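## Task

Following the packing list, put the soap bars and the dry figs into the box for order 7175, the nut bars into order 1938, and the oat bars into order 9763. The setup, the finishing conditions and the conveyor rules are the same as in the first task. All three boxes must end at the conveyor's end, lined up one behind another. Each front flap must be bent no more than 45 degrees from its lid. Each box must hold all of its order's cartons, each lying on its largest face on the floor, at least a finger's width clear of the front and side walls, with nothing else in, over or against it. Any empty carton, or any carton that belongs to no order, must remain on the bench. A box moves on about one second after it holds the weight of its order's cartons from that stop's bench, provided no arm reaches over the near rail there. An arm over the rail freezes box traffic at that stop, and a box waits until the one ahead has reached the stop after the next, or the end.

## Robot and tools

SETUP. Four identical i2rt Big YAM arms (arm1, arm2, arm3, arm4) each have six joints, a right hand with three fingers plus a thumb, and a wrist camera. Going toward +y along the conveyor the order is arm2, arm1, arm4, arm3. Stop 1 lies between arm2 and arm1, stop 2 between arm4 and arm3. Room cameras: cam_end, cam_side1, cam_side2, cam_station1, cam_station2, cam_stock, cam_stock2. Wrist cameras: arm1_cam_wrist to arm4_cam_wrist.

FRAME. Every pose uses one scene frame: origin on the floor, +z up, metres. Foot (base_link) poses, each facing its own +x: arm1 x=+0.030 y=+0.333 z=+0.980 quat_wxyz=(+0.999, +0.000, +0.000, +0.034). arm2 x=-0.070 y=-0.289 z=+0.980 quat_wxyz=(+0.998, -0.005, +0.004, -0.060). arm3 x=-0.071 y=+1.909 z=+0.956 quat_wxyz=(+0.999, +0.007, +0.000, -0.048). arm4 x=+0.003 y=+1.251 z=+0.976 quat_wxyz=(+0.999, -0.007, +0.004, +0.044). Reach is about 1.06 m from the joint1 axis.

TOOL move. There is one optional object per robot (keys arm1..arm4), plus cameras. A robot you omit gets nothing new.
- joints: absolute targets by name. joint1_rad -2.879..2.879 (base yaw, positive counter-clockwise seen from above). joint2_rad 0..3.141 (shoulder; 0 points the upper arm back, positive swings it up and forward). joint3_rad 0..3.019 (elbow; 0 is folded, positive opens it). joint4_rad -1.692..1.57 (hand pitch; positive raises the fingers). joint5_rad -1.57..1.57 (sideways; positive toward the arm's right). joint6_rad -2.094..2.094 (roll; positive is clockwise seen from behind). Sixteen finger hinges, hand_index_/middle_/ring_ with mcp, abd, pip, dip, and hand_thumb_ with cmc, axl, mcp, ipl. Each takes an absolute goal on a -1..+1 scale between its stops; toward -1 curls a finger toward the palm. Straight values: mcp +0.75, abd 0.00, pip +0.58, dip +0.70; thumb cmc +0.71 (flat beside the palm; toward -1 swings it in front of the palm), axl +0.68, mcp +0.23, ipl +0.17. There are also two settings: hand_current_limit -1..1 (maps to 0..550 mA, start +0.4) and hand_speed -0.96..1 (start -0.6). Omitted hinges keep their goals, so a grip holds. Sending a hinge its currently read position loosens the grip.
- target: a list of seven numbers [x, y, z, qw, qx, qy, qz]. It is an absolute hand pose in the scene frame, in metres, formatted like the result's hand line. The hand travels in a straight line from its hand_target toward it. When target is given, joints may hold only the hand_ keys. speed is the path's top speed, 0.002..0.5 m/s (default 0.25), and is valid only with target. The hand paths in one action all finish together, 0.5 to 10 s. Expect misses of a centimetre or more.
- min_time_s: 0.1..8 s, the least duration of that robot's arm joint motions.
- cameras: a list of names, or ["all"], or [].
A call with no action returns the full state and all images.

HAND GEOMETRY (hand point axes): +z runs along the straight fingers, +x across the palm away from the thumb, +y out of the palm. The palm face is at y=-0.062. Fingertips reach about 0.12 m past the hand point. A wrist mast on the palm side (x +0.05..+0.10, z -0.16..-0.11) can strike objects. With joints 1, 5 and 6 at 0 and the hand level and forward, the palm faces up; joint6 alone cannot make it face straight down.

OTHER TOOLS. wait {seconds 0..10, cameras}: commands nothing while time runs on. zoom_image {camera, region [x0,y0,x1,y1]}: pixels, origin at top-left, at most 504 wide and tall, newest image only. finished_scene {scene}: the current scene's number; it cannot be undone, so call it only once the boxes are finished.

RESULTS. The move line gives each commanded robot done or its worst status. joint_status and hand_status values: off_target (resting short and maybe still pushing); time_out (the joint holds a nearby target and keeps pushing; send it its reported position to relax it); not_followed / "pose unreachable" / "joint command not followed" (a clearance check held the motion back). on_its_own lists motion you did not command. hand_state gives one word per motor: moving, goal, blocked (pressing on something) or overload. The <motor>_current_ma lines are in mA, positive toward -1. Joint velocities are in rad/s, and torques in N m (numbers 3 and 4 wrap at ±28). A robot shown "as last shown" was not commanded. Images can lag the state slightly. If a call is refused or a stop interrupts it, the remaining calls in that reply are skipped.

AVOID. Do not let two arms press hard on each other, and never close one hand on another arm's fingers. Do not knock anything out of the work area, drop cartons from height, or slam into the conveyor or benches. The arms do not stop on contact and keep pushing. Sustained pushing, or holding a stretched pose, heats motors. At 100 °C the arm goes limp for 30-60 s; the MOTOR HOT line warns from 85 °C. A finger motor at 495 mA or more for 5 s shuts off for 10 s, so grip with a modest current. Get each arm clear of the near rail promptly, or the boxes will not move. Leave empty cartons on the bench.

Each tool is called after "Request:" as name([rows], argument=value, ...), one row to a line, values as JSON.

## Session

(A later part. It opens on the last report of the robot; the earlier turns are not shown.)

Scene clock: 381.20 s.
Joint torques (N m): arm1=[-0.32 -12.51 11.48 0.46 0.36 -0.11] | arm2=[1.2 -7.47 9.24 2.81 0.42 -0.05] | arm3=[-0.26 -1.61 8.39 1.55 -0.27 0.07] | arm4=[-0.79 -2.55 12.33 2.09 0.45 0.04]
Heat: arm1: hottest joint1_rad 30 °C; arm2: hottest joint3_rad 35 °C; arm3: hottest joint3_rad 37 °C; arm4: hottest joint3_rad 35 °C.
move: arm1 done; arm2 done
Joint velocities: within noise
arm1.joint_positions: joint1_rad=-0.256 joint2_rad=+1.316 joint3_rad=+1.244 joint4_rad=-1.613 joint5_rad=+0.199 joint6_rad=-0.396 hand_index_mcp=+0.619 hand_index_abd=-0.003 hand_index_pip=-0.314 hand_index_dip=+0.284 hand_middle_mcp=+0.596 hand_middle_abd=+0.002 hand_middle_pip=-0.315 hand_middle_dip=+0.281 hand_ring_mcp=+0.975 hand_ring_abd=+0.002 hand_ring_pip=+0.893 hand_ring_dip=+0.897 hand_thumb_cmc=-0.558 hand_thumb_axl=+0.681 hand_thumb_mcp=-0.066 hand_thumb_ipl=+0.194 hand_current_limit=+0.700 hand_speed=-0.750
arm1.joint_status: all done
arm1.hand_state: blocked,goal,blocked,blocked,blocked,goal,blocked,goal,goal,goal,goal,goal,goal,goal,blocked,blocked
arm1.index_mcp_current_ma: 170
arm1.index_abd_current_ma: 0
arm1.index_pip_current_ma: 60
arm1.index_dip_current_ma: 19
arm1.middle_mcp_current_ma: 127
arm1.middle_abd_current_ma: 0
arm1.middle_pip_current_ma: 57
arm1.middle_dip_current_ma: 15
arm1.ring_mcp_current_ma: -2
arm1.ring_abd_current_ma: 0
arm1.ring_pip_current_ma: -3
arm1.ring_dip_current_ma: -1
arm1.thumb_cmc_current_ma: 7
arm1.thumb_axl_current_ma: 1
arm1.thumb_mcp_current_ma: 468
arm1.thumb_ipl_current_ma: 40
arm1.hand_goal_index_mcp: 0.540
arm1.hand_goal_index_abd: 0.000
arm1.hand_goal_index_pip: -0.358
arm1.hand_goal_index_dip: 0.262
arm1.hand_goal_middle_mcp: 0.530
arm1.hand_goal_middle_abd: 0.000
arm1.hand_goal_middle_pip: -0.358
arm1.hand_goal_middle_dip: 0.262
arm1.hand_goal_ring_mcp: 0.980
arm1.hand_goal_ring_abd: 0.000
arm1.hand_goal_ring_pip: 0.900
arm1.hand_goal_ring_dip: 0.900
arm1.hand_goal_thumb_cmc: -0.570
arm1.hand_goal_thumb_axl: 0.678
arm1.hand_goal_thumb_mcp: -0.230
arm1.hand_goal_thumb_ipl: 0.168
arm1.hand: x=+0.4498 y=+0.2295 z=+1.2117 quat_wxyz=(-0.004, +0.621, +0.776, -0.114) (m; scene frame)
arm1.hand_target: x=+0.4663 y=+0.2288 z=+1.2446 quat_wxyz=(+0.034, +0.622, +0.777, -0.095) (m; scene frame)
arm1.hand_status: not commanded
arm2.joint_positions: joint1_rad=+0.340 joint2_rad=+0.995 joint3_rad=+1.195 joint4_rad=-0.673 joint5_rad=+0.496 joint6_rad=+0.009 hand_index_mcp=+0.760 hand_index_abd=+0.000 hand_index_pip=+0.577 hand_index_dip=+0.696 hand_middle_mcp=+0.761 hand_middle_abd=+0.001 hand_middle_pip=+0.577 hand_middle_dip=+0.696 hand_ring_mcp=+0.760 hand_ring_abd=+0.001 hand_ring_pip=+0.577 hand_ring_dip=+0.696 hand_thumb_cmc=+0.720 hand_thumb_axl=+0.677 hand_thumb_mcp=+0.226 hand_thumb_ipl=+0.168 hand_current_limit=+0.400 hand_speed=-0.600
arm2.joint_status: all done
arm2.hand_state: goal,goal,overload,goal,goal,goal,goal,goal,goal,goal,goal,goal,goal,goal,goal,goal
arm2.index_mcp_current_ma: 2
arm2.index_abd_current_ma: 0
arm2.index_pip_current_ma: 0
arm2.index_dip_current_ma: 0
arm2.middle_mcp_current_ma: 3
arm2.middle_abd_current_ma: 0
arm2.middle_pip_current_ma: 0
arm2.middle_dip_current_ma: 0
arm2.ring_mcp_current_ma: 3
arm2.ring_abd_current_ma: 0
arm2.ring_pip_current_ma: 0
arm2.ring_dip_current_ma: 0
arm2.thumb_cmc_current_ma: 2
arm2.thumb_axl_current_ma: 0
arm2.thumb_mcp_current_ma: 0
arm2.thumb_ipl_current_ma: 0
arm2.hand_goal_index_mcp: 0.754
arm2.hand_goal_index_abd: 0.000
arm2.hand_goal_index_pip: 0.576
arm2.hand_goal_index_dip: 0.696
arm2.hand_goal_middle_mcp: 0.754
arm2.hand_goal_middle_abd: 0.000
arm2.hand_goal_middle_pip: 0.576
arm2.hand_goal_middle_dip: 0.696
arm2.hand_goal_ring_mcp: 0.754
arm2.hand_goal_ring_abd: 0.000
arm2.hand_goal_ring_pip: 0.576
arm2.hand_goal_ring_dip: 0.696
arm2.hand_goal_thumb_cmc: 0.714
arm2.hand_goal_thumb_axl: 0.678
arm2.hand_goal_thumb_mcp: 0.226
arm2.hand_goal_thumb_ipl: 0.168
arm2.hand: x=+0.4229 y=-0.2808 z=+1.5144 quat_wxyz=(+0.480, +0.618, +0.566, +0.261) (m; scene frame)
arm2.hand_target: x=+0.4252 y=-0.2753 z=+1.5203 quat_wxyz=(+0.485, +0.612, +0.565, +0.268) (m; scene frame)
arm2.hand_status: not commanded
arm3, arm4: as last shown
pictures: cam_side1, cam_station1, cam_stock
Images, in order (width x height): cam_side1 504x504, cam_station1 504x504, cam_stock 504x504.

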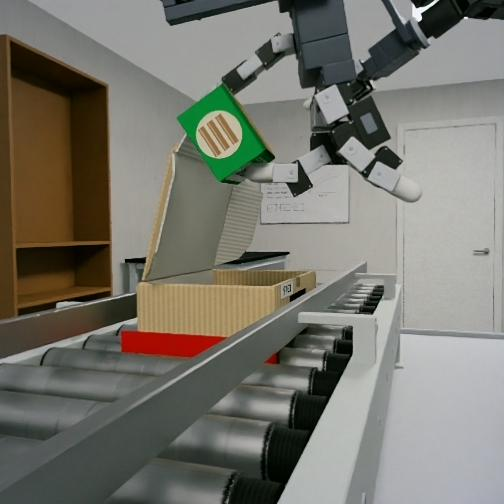

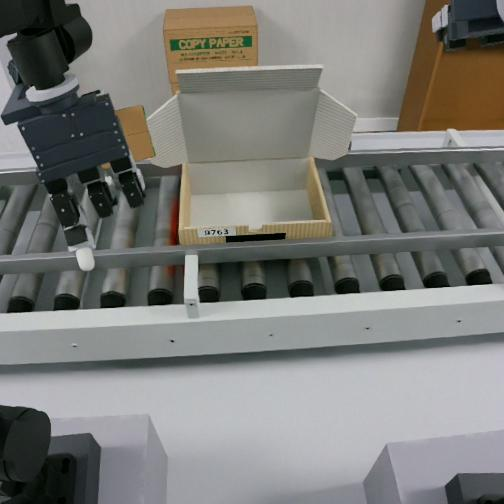

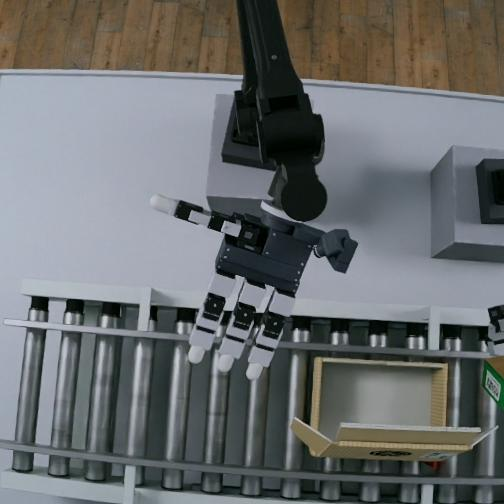

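Request:
move(arm2={"target":[0.38,-0.06,1.285,0.5,0.5,0.5,0.5],"speed":0.2}, cameras=["cam_station1","cam_stock","cam_side1"])

Scene clock: 384.07 s.
Joint torques (N m): arm1=[-0.5 -12.69 11.54 0.46 0.36 -0.12] | arm2=[0.85 -10.29 6.84 2.76 0.09 -0.11] | arm3=[-0.62 -1.9 8.51 1.72 -0.27 0.08] | arm4=[-0.73 -2.61 12.27 2.1 0.47 0.03]
Heat: arm1: hottest joint1_rad 30 °C; arm2: hottest joint3_rad 35 °C; arm3: hottest joint3_rad 37 °C; arm4: hottest joint3_rad 35 °C.
move: arm2 done
Joint velocities: within noise
arm1, arm4: as last shown
arm2.joint_positions: joint1_rad=+0.856 joint2_rad=+1.452 joint3_rad=+0.593 joint4_rad=+0.851 joint5_rad=+0.737 joint6_rad=+0.012 hand_index_mcp=+0.762 hand_index_abd=+0.000 hand_index_pip=+0.577 hand_index_dip=+0.696 hand_middle_mcp=+0.763 hand_middle_abd=+0.001 hand_middle_pip=+0.577 hand_middle_dip=+0.696 hand_ring_mcp=+0.763 hand_ring_abd=+0.001 hand_ring_pip=+0.577 hand_ring_dip=+0.696 hand_thumb_cmc=+0.722 hand_thumb_axl=+0.677 hand_thumb_mcp=+0.226 hand_thumb_ipl=+0.168 hand_current_limit=+0.400 hand_speed=-0.600
arm2.joint_status: not commanded
arm2.hand_state: goal,goal,overload,goal,goal,goal,goal,goal,goal,goal,goal,goal,goal,goal,goal,goal
arm2.index_mcp_current_ma: 4
arm2.index_abd_current_ma: 0
arm2.index_pip_current_ma: 0
arm2.index_dip_current_ma: 0
arm2.middle_mcp_current_ma: 5
arm2.middle_abd_current_ma: 0
arm2.middle_pip_current_ma: 0
arm2.middle_dip_current_ma: 0
arm2.ring_mcp_current_ma: 5
arm2.ring_abd_current_ma: 0
arm2.ring_pip_current_ma: 0
arm2.ring_dip_current_ma: 0
arm2.thumb_cmc_current_ma: 4
arm2.thumb_axl_current_ma: 0
arm2.thumb_mcp_current_ma: 0
arm2.thumb_ipl_current_ma: 0
arm2.hand_goal_index_mcp: 0.754
arm2.hand_goal_index_abd: 0.000
arm2.hand_goal_index_pip: 0.576
arm2.hand_goal_index_dip: 0.696
arm2.hand_goal_middle_mcp: 0.754
arm2.hand_goal_middle_abd: 0.000
arm2.hand_goal_middle_pip: 0.576
arm2.hand_goal_middle_dip: 0.696
arm2.hand_goal_ring_mcp: 0.754
arm2.hand_goal_ring_abd: 0.000
arm2.hand_goal_ring_pip: 0.576
arm2.hand_goal_ring_dip: 0.696
arm2.hand_goal_thumb_cmc: 0.714
arm2.hand_goal_thumb_axl: 0.678
arm2.hand_goal_thumb_mcp: 0.226
arm2.hand_goal_thumb_ipl: 0.168
arm2.hand: x=+0.3798 y=-0.0631 z=+1.2826 quat_wxyz=(+0.498, +0.503, +0.504, +0.495) (m; scene frame)
arm2.hand_target: x=+0.3799 y=-0.0599 z=+1.2850 quat_wxyz=(+0.500, +0.500, +0.500, +0.500) (m; scene frame)
arm2.hand_status: done (0.004 m and 0.8 deg from the pose sent, 0.321 m and 31.7 deg at the start)
arm3.joint_positions: joint1_rad=+0.261 joint2_rad=+0.846 joint3_rad=+1.000 joint4_rad=-1.445 joint5_rad=+0.003 joint6_rad=-0.007 hand_index_mcp=+0.691 hand_index_abd=+0.002 hand_index_pip=-0.358 hand_index_dip=+0.264 hand_middle_mcp=+0.692 hand_middle_abd=-0.002 hand_middle_pip=-0.355 hand_middle_dip=+0.265 hand_ring_mcp=+0.974 hand_ring_abd=+0.001 hand_ring_pip=+0.897 hand_ring_dip=+0.897 hand_thumb_cmc=-0.571 hand_thumb_axl=+0.680 hand_thumb_mcp=+0.007 hand_thumb_ipl=+0.169 hand_current_limit=+0.700 hand_speed=-0.750
arm3.joint_status: not commanded
arm3.hand_state: goal,goal,goal,goal,goal,goal,goal,goal,goal,goal,goal,goal,goal,goal,goal,goal
arm3.index_mcp_current_ma: 1
arm3.index_abd_current_ma: 1
arm3.index_pip_current_ma: 0
arm3.index_dip_current_ma: 1
arm3.middle_mcp_current_ma: 1
arm3.middle_abd_current_ma: -1
arm3.middle_pip_current_ma: 2
arm3.middle_dip_current_ma: 2
arm3.ring_mcp_current_ma: -6
arm3.ring_abd_current_ma: 0
arm3.ring_pip_current_ma: -2
arm3.ring_dip_current_ma: -2
arm3.thumb_cmc_current_ma: 0
arm3.thumb_axl_current_ma: 1
arm3.thumb_mcp_current_ma: -2
arm3.thumb_ipl_current_ma: 1
arm3.hand_goal_index_mcp: 0.690
arm3.hand_goal_index_abd: 0.000
arm3.hand_goal_index_pip: -0.358
arm3.hand_goal_index_dip: 0.262
arm3.hand_goal_middle_mcp: 0.690
arm3.hand_goal_middle_abd: 0.000
arm3.hand_goal_middle_pip: -0.358
arm3.hand_goal_middle_dip: 0.262
arm3.hand_goal_ring_mcp: 0.980
arm3.hand_goal_ring_abd: 0.000
arm3.hand_goal_ring_pip: 0.900
arm3.hand_goal_ring_dip: 0.900
arm3.hand_goal_thumb_cmc: -0.570
arm3.hand_goal_thumb_axl: 0.678
arm3.hand_goal_thumb_mcp: 0.010
arm3.hand_goal_thumb_ipl: 0.168
arm3.hand: x=+0.2771 y=+1.9394 z=+1.2597 quat_wxyz=(+0.087, +0.638, +0.757, +0.111) (m; scene frame)
arm3.hand_target: x=+0.2785 y=+1.9427 z=+1.2636 quat_wxyz=(+0.092, +0.636, +0.756, +0.120) (m; scene frame)
arm3.hand_status: not commanded
pictures: cam_side1, cam_station1, cam_stock
Images, in order (width x height): cam_side1 504x504, cam_station1 504x504, cam_stock 504x504.

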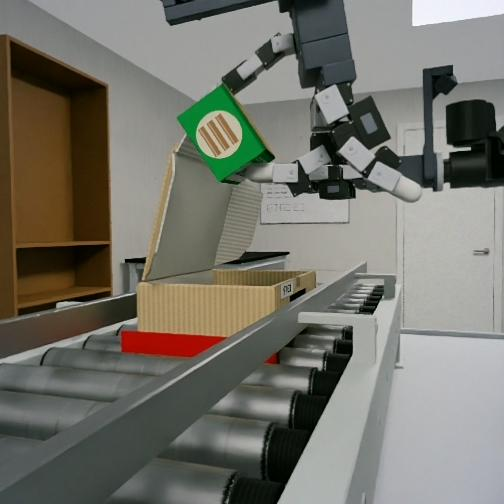

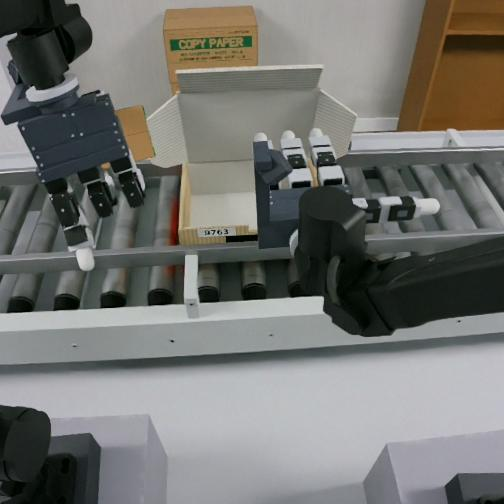

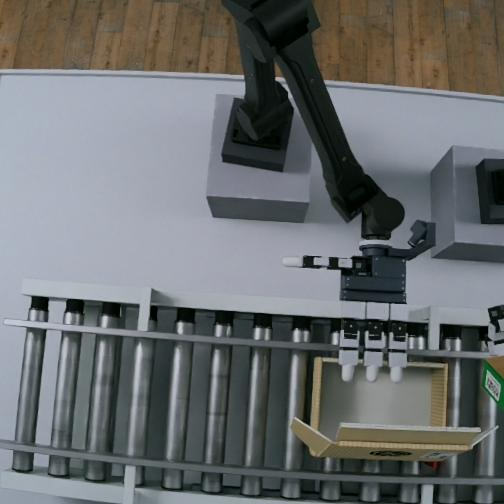

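Request:
move(arm2={"target":[0.48,-0.02,1.28,0.5,0.5,0.5,0.5],"speed":0.15}, cameras=["cam_station1","cam_stock","cam_side1"])

Scene clock: 385.60 s.
Joint torques (N m): arm1=[-0.38 -12.81 11.52 0.43 0.37 -0.12] | arm2=[-0.62 -13.92 9.76 1.74 -0.1 -0.1] | arm3=[-0.09 -1.73 8.4 1.52 -0.25 0.08] | arm4=[-0.73 -2.73 12.31 2.13 0.46 0.03]
Heat: arm1: hottest joint1_rad 30 °C; arm2: hottest joint3_rad 35 °C; arm3: hottest joint3_rad 37 °C; arm4: hottest joint3_rad 35 °C.
move: arm2 off_target
Joint velocities: within noise
arm1, arm3: as last shown
arm2.joint_positions: joint1_rad=+0.791 joint2_rad=+1.684 joint3_rad=+0.833 joint4_rad=+0.830 joint5_rad=+0.663 joint6_rad=+0.011 hand_index_mcp=+0.762 hand_index_abd=+0.000 hand_index_pip=+0.577 hand_index_dip=+0.696 hand_middle_mcp=+0.763 hand_middle_abd=+0.001 hand_middle_pip=+0.577 hand_middle_dip=+0.696 hand_ring_mcp=+0.763 hand_ring_abd=+0.001 hand_ring_pip=+0.577 hand_ring_dip=+0.696 hand_thumb_cmc=+0.722 hand_thumb_axl=+0.677 hand_thumb_mcp=+0.226 hand_thumb_ipl=+0.168 hand_current_limit=+0.400 hand_speed=-0.600
arm2.joint_status: not commanded
arm2.hand_state: goal,goal,overload,goal,goal,goal,goal,goal,goal,goal,goal,goal,goal,goal,goal,goal
arm2.index_mcp_current_ma: 4
arm2.index_abd_current_ma: 0
arm2.index_pip_current_ma: 0
arm2.index_dip_current_ma: 0
arm2.middle_mcp_current_ma: 5
arm2.middle_abd_current_ma: 0
arm2.middle_pip_current_ma: 0
arm2.middle_dip_current_ma: 0
arm2.ring_mcp_current_ma: 5
arm2.ring_abd_current_ma: 0
arm2.ring_pip_current_ma: 0
arm2.ring_dip_current_ma: 0
arm2.thumb_cmc_current_ma: 4
arm2.thumb_axl_current_ma: 0
arm2.thumb_mcp_current_ma: 0
arm2.thumb_ipl_current_ma: 0
arm2.hand_goal_index_mcp: 0.754
arm2.hand_goal_index_abd: 0.000
arm2.hand_goal_index_pip: 0.576
arm2.hand_goal_index_dip: 0.696
arm2.hand_goal_middle_mcp: 0.754
arm2.hand_goal_middle_abd: 0.000
arm2.hand_goal_middle_pip: 0.576
arm2.hand_goal_middle_dip: 0.696
arm2.hand_goal_ring_mcp: 0.754
arm2.hand_goal_ring_abd: 0.000
arm2.hand_goal_ring_pip: 0.576
arm2.hand_goal_ring_dip: 0.696
arm2.hand_goal_thumb_cmc: 0.714
arm2.hand_goal_thumb_axl: 0.678
arm2.hand_goal_thumb_mcp: 0.226
arm2.hand_goal_thumb_ipl: 0.168
arm2.hand: x=+0.4667 y=-0.0232 z=+1.2656 quat_wxyz=(+0.495, +0.501, +0.511, +0.493) (m; scene frame)
arm2.hand_target: x=+0.4790 y=-0.0206 z=+1.2800 quat_wxyz=(+0.500, +0.500, +0.500, +0.500) (m; scene frame)
arm2.hand_status: off_target (0.020 m and 1.6 deg from the pose sent, 0.109 m and 0.9 deg at the start)
arm4.joint_positions: joint1_rad=-0.183 joint2_rad=+0.834 joint3_rad=+1.122 joint4_rad=-1.528 joint5_rad=+0.351 joint6_rad=-0.209 hand_index_mcp=+0.780 hand_index_abd=-0.002 hand_index_pip=-0.355 hand_index_dip=+0.265 hand_middle_mcp=+0.780 hand_middle_abd=-0.001 hand_middle_pip=-0.355 hand_middle_dip=+0.266 hand_ring_mcp=+0.973 hand_ring_abd=+0.000 hand_ring_pip=+0.896 hand_ring_dip=+0.897 hand_thumb_cmc=-0.571 hand_thumb_axl=+0.679 hand_thumb_mcp=+0.086 hand_thumb_ipl=+0.169 hand_current_limit=+0.700 hand_speed=-0.750
arm4.joint_status: not commanded
arm4.hand_state: goal,goal,goal,goal,goal,goal,goal,goal,goal,goal,goal,goal,goal,goal,goal,goal
arm4.index_mcp_current_ma: 0
arm4.index_abd_current_ma: -4
arm4.index_pip_current_ma: 9
arm4.index_dip_current_ma: 10
arm4.middle_mcp_current_ma: 0
arm4.middle_abd_current_ma: -3
arm4.middle_pip_current_ma: 8
arm4.middle_dip_current_ma: 12
arm4.ring_mcp_current_ma: -25
arm4.ring_abd_current_ma: 1
arm4.ring_pip_current_ma: -12
arm4.ring_dip_current_ma: -8
arm4.thumb_cmc_current_ma: -3
arm4.thumb_axl_current_ma: 5
arm4.thumb_mcp_current_ma: -19
arm4.thumb_ipl_current_ma: 4
arm4.hand_goal_index_mcp: 0.780
arm4.hand_goal_index_abd: 0.000
arm4.hand_goal_index_pip: -0.358
arm4.hand_goal_index_dip: 0.262
arm4.hand_goal_middle_mcp: 0.780
arm4.hand_goal_middle_abd: 0.000
arm4.hand_goal_middle_pip: -0.358
arm4.hand_goal_middle_dip: 0.262
arm4.hand_goal_ring_mcp: 0.980
arm4.hand_goal_ring_abd: 0.000
arm4.hand_goal_ring_pip: 0.900
arm4.hand_goal_ring_dip: 0.900
arm4.hand_goal_thumb_cmc: -0.570
arm4.hand_goal_thumb_axl: 0.678
arm4.hand_goal_thumb_mcp: 0.090
arm4.hand_goal_thumb_ipl: 0.168
arm4.hand: x=+0.3417 y=+1.1598 z=+1.3455 quat_wxyz=(+0.235, +0.666, +0.706, -0.051) (m; scene frame)
arm4.hand_target: x=+0.3433 y=+1.1570 z=+1.3695 quat_wxyz=(+0.258, +0.666, +0.699, -0.037) (m; scene frame)
arm4.hand_status: not commanded
pictures: cam_side1, cam_station1, cam_stock
Images, in order (width x height): cam_side1 504x504, cam_station1 504x504, cam_stock 504x504.

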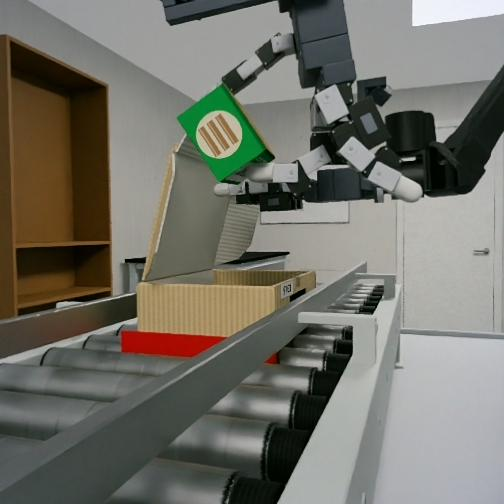

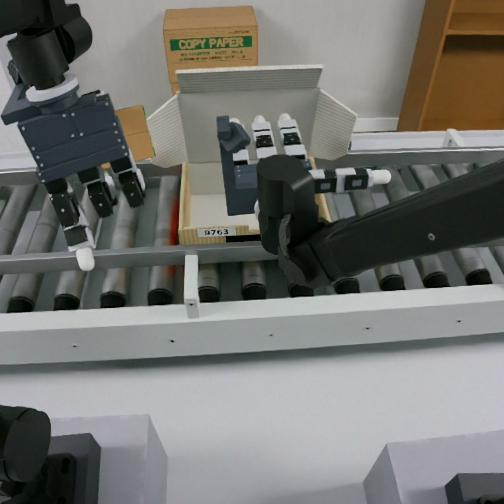

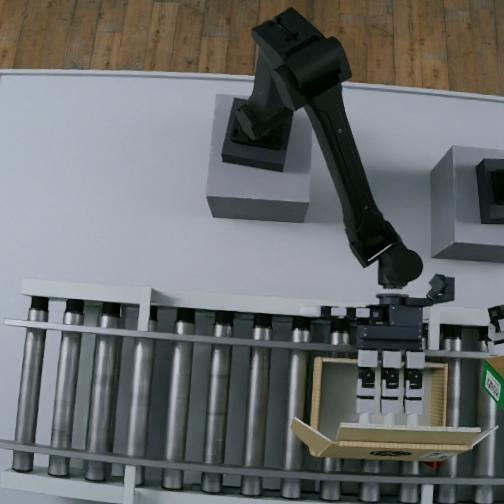

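Request:
move(arm2={"target":[0.55,-0.02,1.28,0.5,0.5,0.5,0.5],"speed":0.06}, cameras=["cam_stock","cam_side1"])

Scene clock: 387.50 s.
Joint torques (N m): arm1=[-0.5 -12.75 11.55 0.54 0.37 -0.12] | arm2=[-0.79 -15.62 10.48 1.85 -0.09 -0.07] | arm3=[-0.21 -1.44 8.29 1.65 -0.27 0.08] | arm4=[-0.62 -2.61 12.26 2.09 0.46 0.03]
Heat: arm1: hottest joint1_rad 30 °C; arm2: hottest joint3_rad 35 °C; arm3: hottest joint3_rad 37 °C; arm4: hottest joint3_rad 35 °C.
move: arm2 off_target
Joint velocities: within noise
arm1, arm3, arm4: as last shown
arm2.joint_positions: joint1_rad=+0.711 joint2_rad=+1.794 joint3_rad=+1.004 joint4_rad=+0.772 joint5_rad=+0.582 joint6_rad=+0.011 hand_index_mcp=+0.762 hand_index_abd=+0.000 hand_index_pip=+0.577 hand_index_dip=+0.696 hand_middle_mcp=+0.763 hand_middle_abd=+0.001 hand_middle_pip=+0.577 hand_middle_dip=+0.696 hand_ring_mcp=+0.763 hand_ring_abd=+0.001 hand_ring_pip=+0.577 hand_ring_dip=+0.696 hand_thumb_cmc=+0.722 hand_thumb_axl=+0.677 hand_thumb_mcp=+0.226 hand_thumb_ipl=+0.168 hand_current_limit=+0.400 hand_speed=-0.600
arm2.joint_status: not commanded
arm2.hand_state: goal,goal,overload,goal,goal,goal,goal,goal,goal,goal,goal,goal,goal,goal,goal,goal
arm2.index_mcp_current_ma: 4
arm2.index_abd_current_ma: 0
arm2.index_pip_current_ma: 0
arm2.index_dip_current_ma: 0
arm2.middle_mcp_current_ma: 5
arm2.middle_abd_current_ma: 0
arm2.middle_pip_current_ma: 0
arm2.middle_dip_current_ma: 0
arm2.ring_mcp_current_ma: 5
arm2.ring_abd_current_ma: 0
arm2.ring_pip_current_ma: 0
arm2.ring_dip_current_ma: 0
arm2.thumb_cmc_current_ma: 4
arm2.thumb_axl_current_ma: 0
arm2.thumb_mcp_current_ma: 0
arm2.thumb_ipl_current_ma: 0
arm2.hand_goal_index_mcp: 0.754
arm2.hand_goal_index_abd: 0.000
arm2.hand_goal_index_pip: 0.576
arm2.hand_goal_index_dip: 0.696
arm2.hand_goal_middle_mcp: 0.754
arm2.hand_goal_middle_abd: 0.000
arm2.hand_goal_middle_pip: 0.576
arm2.hand_goal_middle_dip: 0.696
arm2.hand_goal_ring_mcp: 0.754
arm2.hand_goal_ring_abd: 0.000
arm2.hand_goal_ring_pip: 0.576
arm2.hand_goal_ring_dip: 0.696
arm2.hand_goal_thumb_cmc: 0.714
arm2.hand_goal_thumb_axl: 0.678
arm2.hand_goal_thumb_mcp: 0.226
arm2.hand_goal_thumb_ipl: 0.168
arm2.hand: x=+0.5355 y=-0.0213 z=+1.2663 quat_wxyz=(+0.494, +0.501, +0.510, +0.494) (m; scene frame)
arm2.hand_target: x=+0.5488 y=-0.0206 z=+1.2800 quat_wxyz=(+0.500, +0.500, +0.500, +0.500) (m; scene frame)
arm2.hand_status: off_target (0.020 m and 1.5 deg from the pose sent, 0.085 m and 1.6 deg at the start)
pictures: cam_side1, cam_stock
Images, in order (width x height): cam_side1 504x504, cam_stock 504x504.

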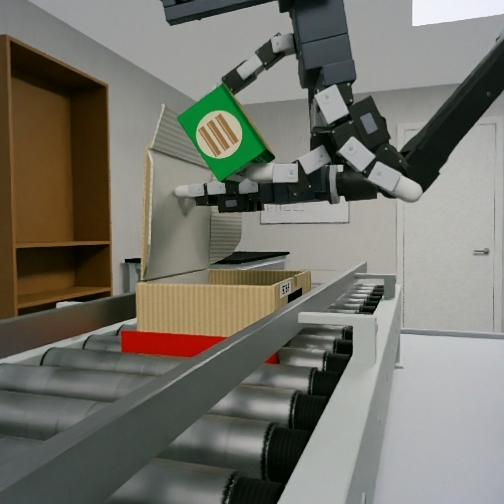

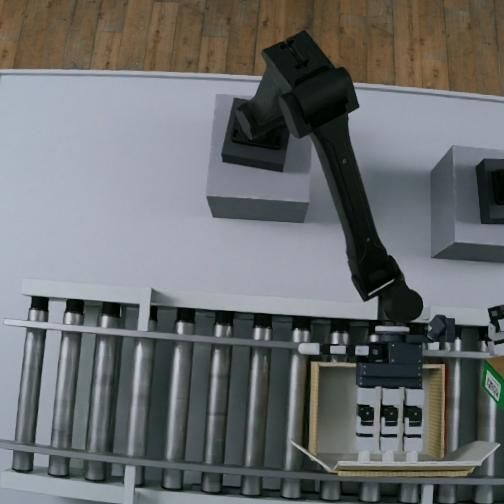

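Request:
move(arm2={"target":[0.59,-0.02,1.28,0.5,0.5,0.5,0.5],"speed":0.06}, cameras=["cam_stock","cam_side1","cam_station1"])

Scene clock: 388.93 s.
Joint torques (N m): arm1=[-0.32 -12.69 11.52 0.38 0.37 -0.12] | arm2=[-0.67 -16.91 10.66 1.85 -0.08 -0.07] | arm3=[-0.73 -1.73 8.49 1.61 -0.27 0.06] | arm4=[-0.73 -2.67 12.31 2.06 0.45 0.03]
Heat: arm1: hottest joint1_rad 30 °C; arm2: hottest joint3_rad 35 °C; arm3: hottest joint3_rad 37 °C; arm4: hottest joint3_rad 35 °C.
move: arm2 off_target
Joint velocities: within noise
arm1, arm3, arm4: as last shown
arm2.joint_positions: joint1_rad=+0.672 joint2_rad=+1.862 joint3_rad=+1.110 joint4_rad=+0.730 joint5_rad=+0.543 joint6_rad=+0.011 hand_index_mcp=+0.762 hand_index_abd=+0.000 hand_index_pip=+0.577 hand_index_dip=+0.696 hand_middle_mcp=+0.763 hand_middle_abd=+0.001 hand_middle_pip=+0.577 hand_middle_dip=+0.696 hand_ring_mcp=+0.763 hand_ring_abd=+0.001 hand_ring_pip=+0.577 hand_ring_dip=+0.696 hand_thumb_cmc=+0.722 hand_thumb_axl=+0.677 hand_thumb_mcp=+0.226 hand_thumb_ipl=+0.168 hand_current_limit=+0.400 hand_speed=-0.600
arm2.joint_status: not commanded
arm2.hand_state: goal,goal,overload,goal,goal,goal,goal,goal,goal,goal,goal,goal,goal,goal,goal,goal
arm2.index_mcp_current_ma: 4
arm2.index_abd_current_ma: 0
arm2.index_pip_current_ma: 0
arm2.index_dip_current_ma: 0
arm2.middle_mcp_current_ma: 5
arm2.middle_abd_current_ma: 0
arm2.middle_pip_current_ma: 0
arm2.middle_dip_current_ma: 0
arm2.ring_mcp_current_ma: 5
arm2.ring_abd_current_ma: 0
arm2.ring_pip_current_ma: 0
arm2.ring_dip_current_ma: 0
arm2.thumb_cmc_current_ma: 4
arm2.thumb_axl_current_ma: 0
arm2.thumb_mcp_current_ma: 0
arm2.thumb_ipl_current_ma: 0
arm2.hand_goal_index_mcp: 0.754
arm2.hand_goal_index_abd: 0.000
arm2.hand_goal_index_pip: 0.576
arm2.hand_goal_index_dip: 0.696
arm2.hand_goal_middle_mcp: 0.754
arm2.hand_goal_middle_abd: 0.000
arm2.hand_goal_middle_pip: 0.576
arm2.hand_goal_middle_dip: 0.696
arm2.hand_goal_ring_mcp: 0.754
arm2.hand_goal_ring_abd: 0.000
arm2.hand_goal_ring_pip: 0.576
arm2.hand_goal_ring_dip: 0.696
arm2.hand_goal_thumb_cmc: 0.714
arm2.hand_goal_thumb_axl: 0.678
arm2.hand_goal_thumb_mcp: 0.226
arm2.hand_goal_thumb_ipl: 0.168
arm2.hand: x=+0.5753 y=-0.0204 z=+1.2652 quat_wxyz=(+0.494, +0.502, +0.511, +0.493) (m; scene frame)
arm2.hand_target: x=+0.5887 y=-0.0207 z=+1.2801 quat_wxyz=(+0.500, +0.500, +0.500, +0.500) (m; scene frame)
arm2.hand_status: off_target (0.021 m and 1.7 deg from the pose sent, 0.056 m and 1.5 deg at the start)
pictures: cam_side1, cam_station1, cam_stock
Images, in order (width x height): cam_side1 504x504, cam_station1 504x504, cam_stock 504x504.

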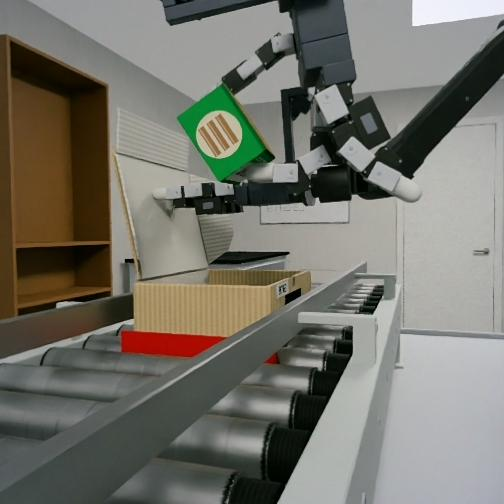

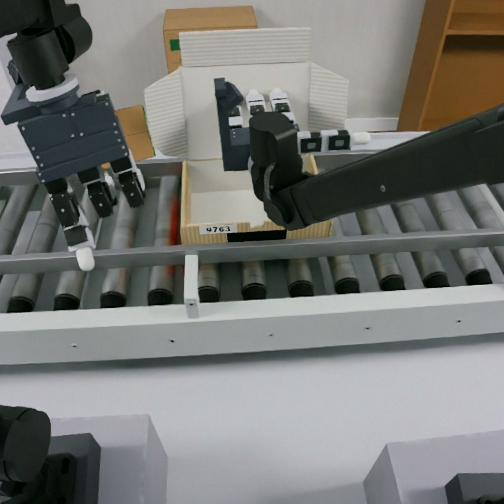

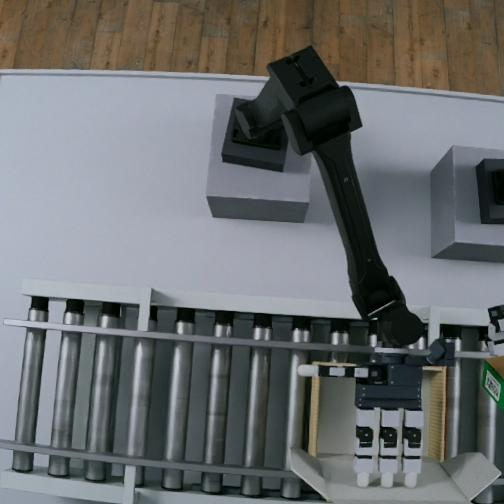

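Request:
move(arm2={"target":[0.61,-0.02,1.28,0.5,0.5,0.5,0.5],"speed":0.06}, cameras=[])

Request:
move(arm2={"target":[0.40,-0.06,1.30,0.5,0.5,0.5,0.5],"speed":0.2}, cameras=["cam_side1","cam_stock","cam_station1"])

Scene clock: 390.20 s.
Joint torques (N m): arm1=[-0.38 -12.81 11.56 0.44 0.38 -0.11] | arm2=[-0.79 -17.49 10.95 1.87 -0.07 -0.07] | arm3=[-0.62 -1.79 8.39 1.58 -0.25 0.03] | arm4=[-0.67 -2.61 12.29 2.06 0.46 0.04]
Heat: arm1: hottest joint1_rad 30 °C; arm2: hottest joint3_rad 36 °C; arm3: hottest joint3_rad 37 °C; arm4: hottest joint3_rad 35 °C.
move: arm2 off_target
Joint velocities: within noise
arm1, arm3, arm4: as last shown
arm2.joint_positions: joint1_rad=+0.654 joint2_rad=+1.897 joint3_rad=+1.165 joint4_rad=+0.707 joint5_rad=+0.525 joint6_rad=+0.011 hand_index_mcp=+0.762 hand_index_abd=+0.000 hand_index_pip=+0.577 hand_index_dip=+0.696 hand_middle_mcp=+0.763 hand_middle_abd=+0.001 hand_middle_pip=+0.577 hand_middle_dip=+0.696 hand_ring_mcp=+0.763 hand_ring_abd=+0.001 hand_ring_pip=+0.577 hand_ring_dip=+0.696 hand_thumb_cmc=+0.722 hand_thumb_axl=+0.677 hand_thumb_mcp=+0.226 hand_thumb_ipl=+0.168 hand_current_limit=+0.400 hand_speed=-0.600
arm2.joint_status: not commanded
arm2.hand_state: goal,goal,overload,goal,goal,goal,goal,goal,goal,goal,goal,goal,goal,goal,goal,goal
arm2.index_mcp_current_ma: 4
arm2.index_abd_current_ma: 0
arm2.index_pip_current_ma: 0
arm2.index_dip_current_ma: 0
arm2.middle_mcp_current_ma: 5
arm2.middle_abd_current_ma: 0
arm2.middle_pip_current_ma: 0
arm2.middle_dip_current_ma: 0
arm2.ring_mcp_current_ma: 5
arm2.ring_abd_current_ma: 0
arm2.ring_pip_current_ma: 0
arm2.ring_dip_current_ma: 0
arm2.thumb_cmc_current_ma: 4
arm2.thumb_axl_current_ma: 0
arm2.thumb_mcp_current_ma: 0
arm2.thumb_ipl_current_ma: 0
arm2.hand_goal_index_mcp: 0.754
arm2.hand_goal_index_abd: 0.000
arm2.hand_goal_index_pip: 0.576
arm2.hand_goal_index_dip: 0.696
arm2.hand_goal_middle_mcp: 0.754
arm2.hand_goal_middle_abd: 0.000
arm2.hand_goal_middle_pip: 0.576
arm2.hand_goal_middle_dip: 0.696
arm2.hand_goal_ring_mcp: 0.754
arm2.hand_goal_ring_abd: 0.000
arm2.hand_goal_ring_pip: 0.576
arm2.hand_goal_ring_dip: 0.696
arm2.hand_goal_thumb_cmc: 0.714
arm2.hand_goal_thumb_axl: 0.678
arm2.hand_goal_thumb_mcp: 0.226
arm2.hand_goal_thumb_ipl: 0.168
arm2.hand: x=+0.5953 y=-0.0198 z=+1.2638 quat_wxyz=(+0.493, +0.502, +0.512, +0.492) (m; scene frame)
arm2.hand_target: x=+0.6086 y=-0.0207 z=+1.2800 quat_wxyz=(+0.500, +0.500, +0.500, +0.500) (m; scene frame)
arm2.hand_status: off_target (0.022 m and 1.8 deg from the pose sent, 0.038 m and 1.7 deg at the start)
pictures: none
No camera images: "cameras" was empty.

Scene clock: 392.13 s.
Joint torques (N m): arm1=[-0.21 -12.92 11.56 0.43 0.36 -0.12] | arm2=[1.44 -13.57 6.63 2.67 0.17 -0.08] | arm3=[-0.32 -1.49 8.53 1.58 -0.27 0.08] | arm4=[-0.62 -2.49 12.3 2.11 0.45 0.04]
Heat: arm1: hottest joint1_rad 30 °C; arm2: hottest joint3_rad 36 °C; arm3: hottest joint3_rad 37 °C; arm4: hottest joint3_rad 35 °C.
move: arm2 off_target
Joint velocities: within noise
arm1, arm3, arm4: as last shown
arm2.joint_positions: joint1_rad=+0.813 joint2_rad=+1.478 joint3_rad=+0.653 joint4_rad=+0.795 joint5_rad=+0.700 joint6_rad=+0.011 hand_index_mcp=+0.762 hand_index_abd=+0.000 hand_index_pip=+0.577 hand_index_dip=+0.696 hand_middle_mcp=+0.763 hand_middle_abd=+0.001 hand_middle_pip=+0.577 hand_middle_dip=+0.696 hand_ring_mcp=+0.763 hand_ring_abd=+0.001 hand_ring_pip=+0.577 hand_ring_dip=+0.696 hand_thumb_cmc=+0.722 hand_thumb_axl=+0.677 hand_thumb_mcp=+0.226 hand_thumb_ipl=+0.168 hand_current_limit=+0.400 hand_speed=-0.600
arm2.joint_status: not commanded
arm2.hand_state: goal,goal,overload,goal,goal,goal,goal,goal,goal,goal,goal,goal,goal,goal,goal,goal
arm2.index_mcp_current_ma: 4
arm2.index_abd_current_ma: 0
arm2.index_pip_current_ma: 0
arm2.index_dip_current_ma: 0
arm2.middle_mcp_current_ma: 5
arm2.middle_abd_current_ma: 0
arm2.middle_pip_current_ma: 0
arm2.middle_dip_current_ma: 0
arm2.ring_mcp_current_ma: 5
arm2.ring_abd_current_ma: 0
arm2.ring_pip_current_ma: 0
arm2.ring_dip_current_ma: 0
arm2.thumb_cmc_current_ma: 4
arm2.thumb_axl_current_ma: 0
arm2.thumb_mcp_current_ma: 0
arm2.thumb_ipl_current_ma: 0
arm2.hand_goal_index_mcp: 0.754
arm2.hand_goal_index_abd: 0.000
arm2.hand_goal_index_pip: 0.576
arm2.hand_goal_index_dip: 0.696
arm2.hand_goal_middle_mcp: 0.754
arm2.hand_goal_middle_abd: 0.000
arm2.hand_goal_middle_pip: 0.576
arm2.hand_goal_middle_dip: 0.696
arm2.hand_goal_ring_mcp: 0.754
arm2.hand_goal_ring_abd: 0.000
arm2.hand_goal_ring_pip: 0.576
arm2.hand_goal_ring_dip: 0.696
arm2.hand_goal_thumb_cmc: 0.714
arm2.hand_goal_thumb_axl: 0.678
arm2.hand_goal_thumb_mcp: 0.226
arm2.hand_goal_thumb_ipl: 0.168
arm2.hand: x=+0.4066 y=-0.0624 z=+1.2859 quat_wxyz=(+0.499, +0.505, +0.510, +0.485) (m; scene frame)
arm2.hand_target: x=+0.4001 y=-0.0602 z=+1.2997 quat_wxyz=(+0.500, +0.500, +0.500, +0.500) (m; scene frame)
arm2.hand_status: off_target (0.016 m and 2.1 deg from the pose sent, 0.203 m and 1.8 deg at the start)
pictures: cam_side1, cam_station1, cam_stock
Images, in order (width x height): cam_side1 504x504, cam_station1 504x504, cam_stock 504x504.

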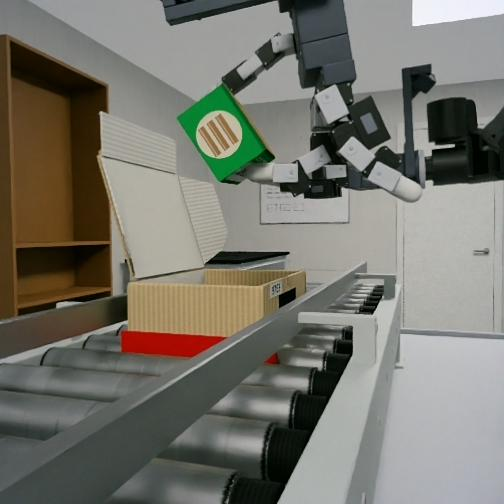

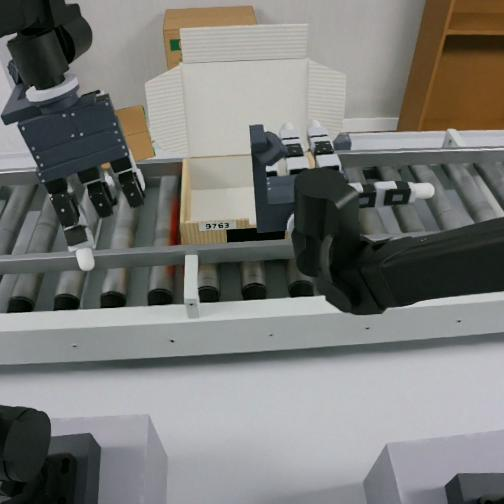

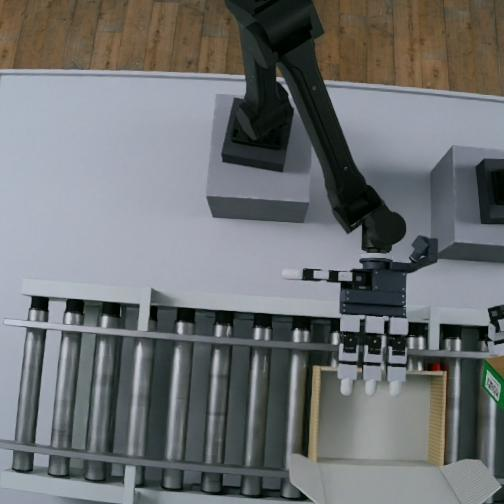

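Request:
move(arm2={"joints":{"joint1_rad":-0.12,"joint2_rad":0.65,"joint3_rad":1.4,"joint4_rad":-1.2,"joint5_rad":0.07,"joint6_rad":0.5},"min_time_s":3}, cameras=[])

Request:
move(arm1={"joints":{"joint1_rad":-0.36,"joint2_rad":1.4,"joint3_rad":1.5,"joint4_rad":-1.5,"joint5_rad":1.1,"joint6_rad":-1.4},"min_time_s":3}, cameras=["cam_station1","cam_stock","cam_side1"])

Scene clock: 396.13 s.
Joint torques (N m): arm1=[-0.44 -12.81 11.56 0.49 0.39 -0.1] | arm2=[-0.73 -0.97 10.52 1.94 -0.02 0.05] | arm3=[-0.67 -2.2 8.39 1.51 -0.29 0.04] | arm4=[-0.79 -2.67 12.27 2.1 0.46 0.04]
Heat: arm1: hottest joint1_rad 30 °C; arm2: hottest joint3_rad 36 °C; arm3: hottest joint3_rad 36 °C; arm4: hottest joint3_rad 35 °C.
move: arm2 done
Joint velocities: within noise
arm1, arm3, arm4: as last shown
arm2.joint_positions: joint1_rad=-0.109 joint2_rad=+0.646 joint3_rad=+1.356 joint4_rad=-1.194 joint5_rad=+0.073 joint6_rad=+0.492 hand_index_mcp=+0.762 hand_index_abd=+0.000 hand_index_pip=+0.577 hand_index_dip=+0.696 hand_middle_mcp=+0.763 hand_middle_abd=+0.001 hand_middle_pip=+0.577 hand_middle_dip=+0.696 hand_ring_mcp=+0.763 hand_ring_abd=+0.001 hand_ring_pip=+0.577 hand_ring_dip=+0.696 hand_thumb_cmc=+0.722 hand_thumb_axl=+0.677 hand_thumb_mcp=+0.226 hand_thumb_ipl=+0.168 hand_current_limit=+0.400 hand_speed=-0.600
arm2.joint_status: all done
arm2.hand_state: goal,goal,overload,goal,goal,goal,goal,goal,goal,goal,goal,goal,goal,goal,goal,goal
arm2.index_mcp_current_ma: 4
arm2.index_abd_current_ma: 0
arm2.index_pip_current_ma: 0
arm2.index_dip_current_ma: 0
arm2.middle_mcp_current_ma: 5
arm2.middle_abd_current_ma: 0
arm2.middle_pip_current_ma: 0
arm2.middle_dip_current_ma: 0
arm2.ring_mcp_current_ma: 5
arm2.ring_abd_current_ma: 0
arm2.ring_pip_current_ma: 0
arm2.ring_dip_current_ma: 0
arm2.thumb_cmc_current_ma: 4
arm2.thumb_axl_current_ma: 0
arm2.thumb_mcp_current_ma: 0
arm2.thumb_ipl_current_ma: 0
arm2.hand_goal_index_mcp: 0.754
arm2.hand_goal_index_abd: 0.000
arm2.hand_goal_index_pip: 0.576
arm2.hand_goal_index_dip: 0.696
arm2.hand_goal_middle_mcp: 0.754
arm2.hand_goal_middle_abd: 0.000
arm2.hand_goal_middle_pip: 0.576
arm2.hand_goal_middle_dip: 0.696
arm2.hand_goal_ring_mcp: 0.754
arm2.hand_goal_ring_abd: 0.000
arm2.hand_goal_ring_pip: 0.576
arm2.hand_goal_ring_dip: 0.696
arm2.hand_goal_thumb_cmc: 0.714
arm2.hand_goal_thumb_axl: 0.678
arm2.hand_goal_thumb_mcp: 0.226
arm2.hand_goal_thumb_ipl: 0.168
arm2.hand: x=+0.2051 y=-0.4212 z=+1.5850 quat_wxyz=(+0.342, +0.787, +0.338, +0.386) (m; scene frame)
arm2.hand_target: x=+0.1968 y=-0.4222 z=+1.6052 quat_wxyz=(+0.350, +0.782, +0.328, +0.398) (m; scene frame)
arm2.hand_status: not commanded
pictures: none
No camera images: "cameras" was empty.

Scene clock: 399.87 s.
Joint torques (N m): arm1=[-1.79 -12.28 11.9 1.06 1.54 -0.06] | arm2=[-0.67 -1.32 10.58 1.89 -0.03 0.06] | arm3=[-0.44 -2.08 8.42 1.68 -0.29 0.11] | arm4=[-0.67 -2.55 12.29 2.09 0.46 0.03]
Heat: arm1: hottest joint1_rad 30 °C; arm2: hottest joint3_rad 37 °C; arm3: hottest joint3_rad 36 °C; arm4: hottest joint3_rad 35 °C.
move: arm1 done
Joint velocities: within noise
arm1.joint_positions: joint1_rad=-0.352 joint2_rad=+1.392 joint3_rad=+1.442 joint4_rad=-1.517 joint5_rad=+1.094 joint6_rad=-1.401 hand_index_mcp=+0.619 hand_index_abd=-0.004 hand_index_pip=-0.314 hand_index_dip=+0.284 hand_middle_mcp=+0.596 hand_middle_abd=+0.000 hand_middle_pip=-0.315 hand_middle_dip=+0.281 hand_ring_mcp=+0.974 hand_ring_abd=+0.002 hand_ring_pip=+0.893 hand_ring_dip=+0.897 hand_thumb_cmc=-0.561 hand_thumb_axl=+0.681 hand_thumb_mcp=-0.066 hand_thumb_ipl=+0.196 hand_current_limit=+0.700 hand_speed=-0.750
arm1.joint_status: all done
arm1.hand_state: blocked,goal,blocked,blocked,blocked,goal,blocked,goal,goal,goal,goal,goal,goal,goal,blocked,blocked
arm1.index_mcp_current_ma: 170
arm1.index_abd_current_ma: -1
arm1.index_pip_current_ma: 60
arm1.index_dip_current_ma: 19
arm1.middle_mcp_current_ma: 127
arm1.middle_abd_current_ma: 0
arm1.middle_pip_current_ma: 58
arm1.middle_dip_current_ma: 15
arm1.ring_mcp_current_ma: -3
arm1.ring_abd_current_ma: 0
arm1.ring_pip_current_ma: -3
arm1.ring_dip_current_ma: -1
arm1.thumb_cmc_current_ma: 4
arm1.thumb_axl_current_ma: 1
arm1.thumb_mcp_current_ma: 467
arm1.thumb_ipl_current_ma: 47
arm1.hand_goal_index_mcp: 0.540
arm1.hand_goal_index_abd: 0.000
arm1.hand_goal_index_pip: -0.358
arm1.hand_goal_index_dip: 0.262
arm1.hand_goal_middle_mcp: 0.530
arm1.hand_goal_middle_abd: 0.000
arm1.hand_goal_middle_pip: -0.358
arm1.hand_goal_middle_dip: 0.262
arm1.hand_goal_ring_mcp: 0.980
arm1.hand_goal_ring_abd: 0.000
arm1.hand_goal_ring_pip: 0.900
arm1.hand_goal_ring_dip: 0.900
arm1.hand_goal_thumb_cmc: -0.570
arm1.hand_goal_thumb_axl: 0.678
arm1.hand_goal_thumb_mcp: -0.230
arm1.hand_goal_thumb_ipl: 0.168
arm1.hand: x=+0.4411 y=+0.0900 z=+1.2947 quat_wxyz=(+0.015, +0.218, +0.825, -0.521) (m; scene frame)
arm1.hand_target: x=+0.4545 y=+0.0810 z=+1.3187 quat_wxyz=(+0.041, +0.238, +0.817, -0.524) (m; scene frame)
arm1.hand_status: not commanded
arm2, arm3, arm4: as last shown
arm2.joint_positions: joint1_rad=-0.109 joint2_rad=+0.646 joint3_rad=+1.356 joint4_rad=-1.194 joint5_rad=+0.073 joint6_rad=+0.493 hand_index_mcp=+0.762 hand_index_abd=+0.000 hand_index_pip=+0.577 hand_index_dip=+0.696 hand_middle_mcp=+0.763 hand_middle_abd=+0.001 hand_middle_pip=+0.577 hand_middle_dip=+0.696 hand_ring_mcp=+0.763 hand_ring_abd=+0.001 hand_ring_pip=+0.577 hand_ring_dip=+0.696 hand_thumb_cmc=+0.722 hand_thumb_axl=+0.677 hand_thumb_mcp=+0.226 hand_thumb_ipl=+0.168 hand_current_limit=+0.400 hand_speed=-0.600
arm2.hand: x=+0.2051 y=-0.4213 z=+1.5850 quat_wxyz=(+0.342, +0.787, +0.338, +0.387) (m; scene frame)
arm2.hand_target: x=+0.1968 y=-0.4222 z=+1.6051 quat_wxyz=(+0.350, +0.782, +0.328, +0.398) (m; scene frame)
pictures: cam_side1, cam_station1, cam_stock
Images, in order (width x height): cam_side1 504x504, cam_station1 504x504, cam_stock 504x504.

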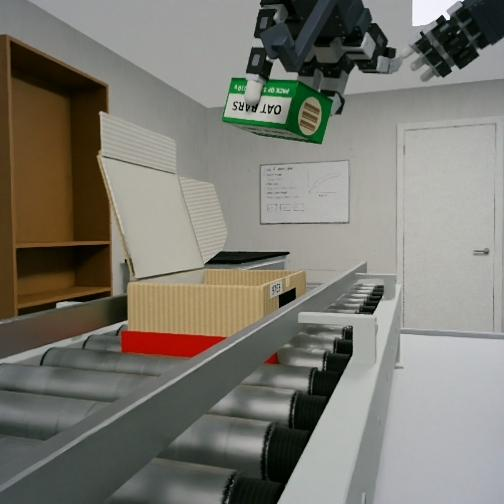

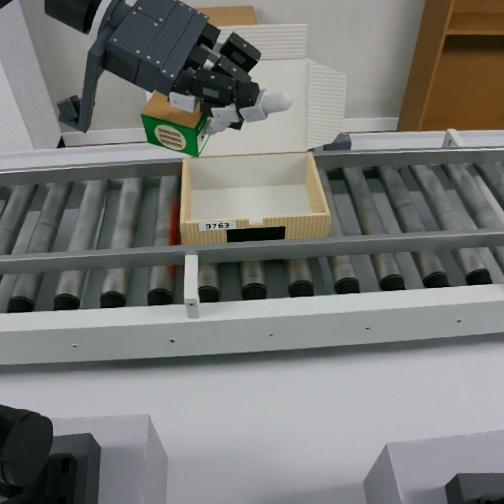

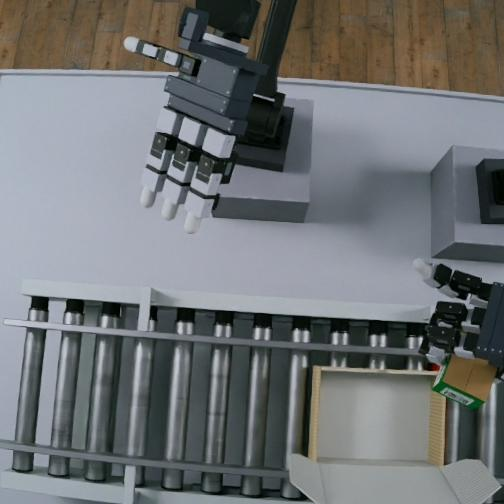

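Request:
move(arm1={"target":[0.53,0.035,1.21,-0.016,0.072,0.837,-0.542],"speed":0.15}, cameras=["cam_station1","cam_stock","cam_side1"])

Scene clock: 403.37 s.
Joint torques (N m): arm1=[-1.61 -18.78 8.95 1.57 1.16 -0.12] | arm2=[-0.67 -1.26 10.55 1.89 -0.04 0.04] | arm3=[-0.38 -1.55 8.4 1.54 -0.28 0.08] | arm4=[-0.79 -2.55 12.29 2.09 0.46 0.04]
Heat: arm1: hottest joint1_rad 30 °C; arm2: hottest joint3_rad 37 °C; arm3: hottest joint3_rad 36 °C; arm4: hottest joint3_rad 35 °C.
move: arm1 off_target
Joint velocities: within noise
arm1.joint_positions: joint1_rad=-0.396 joint2_rad=+1.622 joint3_rad=+1.442 joint4_rad=-0.975 joint5_rad=+1.095 joint6_rad=-2.012 hand_index_mcp=+0.619 hand_index_abd=-0.004 hand_index_pip=-0.314 hand_index_dip=+0.284 hand_middle_mcp=+0.596 hand_middle_abd=+0.000 hand_middle_pip=-0.315 hand_middle_dip=+0.281 hand_ring_mcp=+0.973 hand_ring_abd=+0.002 hand_ring_pip=+0.893 hand_ring_dip=+0.897 hand_thumb_cmc=-0.561 hand_thumb_axl=+0.681 hand_thumb_mcp=-0.066 hand_thumb_ipl=+0.196 hand_current_limit=+0.700 hand_speed=-0.750
arm1.joint_status: not commanded
arm1.hand_state: blocked,goal,blocked,blocked,blocked,goal,blocked,goal,goal,goal,goal,goal,goal,goal,blocked,blocked
arm1.index_mcp_current_ma: 170
arm1.index_abd_current_ma: -1
arm1.index_pip_current_ma: 60
arm1.index_dip_current_ma: 19
arm1.middle_mcp_current_ma: 127
arm1.middle_abd_current_ma: 0
arm1.middle_pip_current_ma: 58
arm1.middle_dip_current_ma: 15
arm1.ring_mcp_current_ma: -3
arm1.ring_abd_current_ma: 0
arm1.ring_pip_current_ma: -3
arm1.ring_dip_current_ma: -1
arm1.thumb_cmc_current_ma: 4
arm1.thumb_axl_current_ma: 1
arm1.thumb_mcp_current_ma: 468
arm1.thumb_ipl_current_ma: 47
arm1.hand_goal_index_mcp: 0.540
arm1.hand_goal_index_abd: 0.000
arm1.hand_goal_index_pip: -0.358
arm1.hand_goal_index_dip: 0.262
arm1.hand_goal_middle_mcp: 0.530
arm1.hand_goal_middle_abd: 0.000
arm1.hand_goal_middle_pip: -0.358
arm1.hand_goal_middle_dip: 0.262
arm1.hand_goal_ring_mcp: 0.980
arm1.hand_goal_ring_abd: 0.000
arm1.hand_goal_ring_pip: 0.900
arm1.hand_goal_ring_dip: 0.900
arm1.hand_goal_thumb_cmc: -0.570
arm1.hand_goal_thumb_axl: 0.678
arm1.hand_goal_thumb_mcp: -0.230
arm1.hand_goal_thumb_ipl: 0.168
arm1.hand: x=+0.5265 y=+0.0422 z=+1.1997 quat_wxyz=(-0.028, +0.060, +0.840, -0.538) (m; scene frame)
arm1.hand_target: x=+0.5298 y=+0.0352 z=+1.2101 quat_wxyz=(-0.016, +0.072, +0.837, -0.542) (m; scene frame)
arm1.hand_status: off_target (0.013 m and 2.0 deg from the pose sent, 0.135 m and 17.3 deg at the start)
arm2, arm4: as last shown
arm3.joint_positions: joint1_rad=+0.261 joint2_rad=+0.846 joint3_rad=+1.000 joint4_rad=-1.445 joint5_rad=+0.003 joint6_rad=-0.007 hand_index_mcp=+0.691 hand_index_abd=+0.002 hand_index_pip=-0.358 hand_index_dip=+0.264 hand_middle_mcp=+0.692 hand_middle_abd=-0.002 hand_middle_pip=-0.355 hand_middle_dip=+0.265 hand_ring_mcp=+0.974 hand_ring_abd=+0.001 hand_ring_pip=+0.897 hand_ring_dip=+0.897 hand_thumb_cmc=-0.571 hand_thumb_axl=+0.680 hand_thumb_mcp=+0.007 hand_thumb_ipl=+0.169 hand_current_limit=+0.700 hand_speed=-0.750
arm3.joint_status: not commanded
arm3.hand_state: goal,goal,goal,goal,goal,goal,goal,goal,goal,goal,goal,goal,goal,goal,goal,goal
arm3.index_mcp_current_ma: 1
arm3.index_abd_current_ma: 1
arm3.index_pip_current_ma: 0
arm3.index_dip_current_ma: 1
arm3.middle_mcp_current_ma: 1
arm3.middle_abd_current_ma: -1
arm3.middle_pip_current_ma: 2
arm3.middle_dip_current_ma: 2
arm3.ring_mcp_current_ma: -6
arm3.ring_abd_current_ma: 0
arm3.ring_pip_current_ma: -2
arm3.ring_dip_current_ma: -2
arm3.thumb_cmc_current_ma: 0
arm3.thumb_axl_current_ma: 1
arm3.thumb_mcp_current_ma: -2
arm3.thumb_ipl_current_ma: 1
arm3.hand_goal_index_mcp: 0.690
arm3.hand_goal_index_abd: 0.000
arm3.hand_goal_index_pip: -0.358
arm3.hand_goal_index_dip: 0.262
arm3.hand_goal_middle_mcp: 0.690
arm3.hand_goal_middle_abd: 0.000
arm3.hand_goal_middle_pip: -0.358
arm3.hand_goal_middle_dip: 0.262
arm3.hand_goal_ring_mcp: 0.980
arm3.hand_goal_ring_abd: 0.000
arm3.hand_goal_ring_pip: 0.900
arm3.hand_goal_ring_dip: 0.900
arm3.hand_goal_thumb_cmc: -0.570
arm3.hand_goal_thumb_axl: 0.678
arm3.hand_goal_thumb_mcp: 0.010
arm3.hand_goal_thumb_ipl: 0.168
arm3.hand: x=+0.2771 y=+1.9394 z=+1.2597 quat_wxyz=(+0.087, +0.638, +0.757, +0.111) (m; scene frame)
arm3.hand_target: x=+0.2785 y=+1.9427 z=+1.2636 quat_wxyz=(+0.092, +0.636, +0.756, +0.120) (m; scene frame)
arm3.hand_status: not commanded
pictures: cam_side1, cam_station1, cam_stock
Images, in order (width x height): cam_side1 504x504, cam_station1 504x504, cam_stock 504x504.

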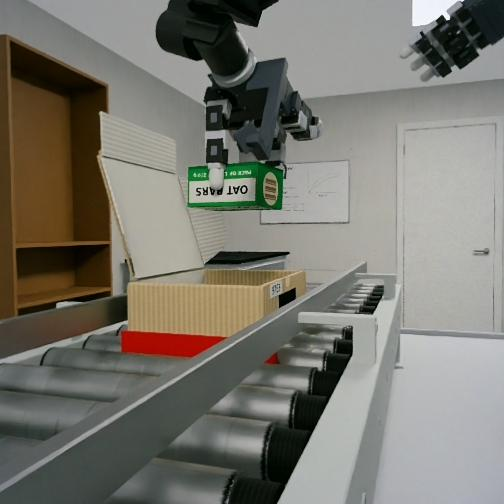

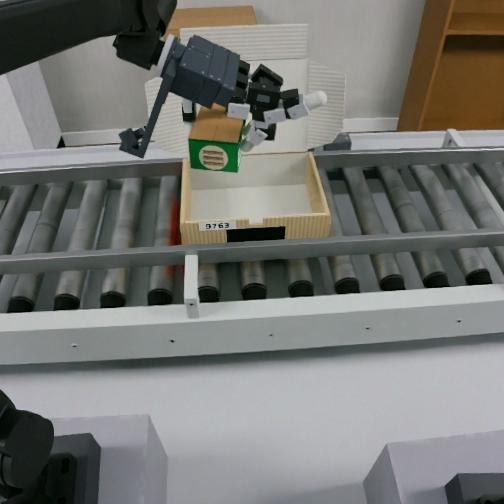

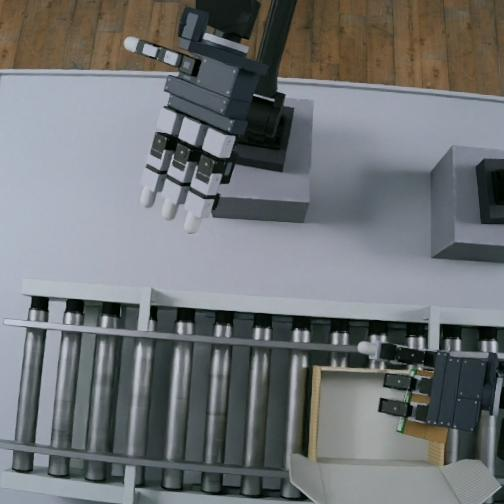

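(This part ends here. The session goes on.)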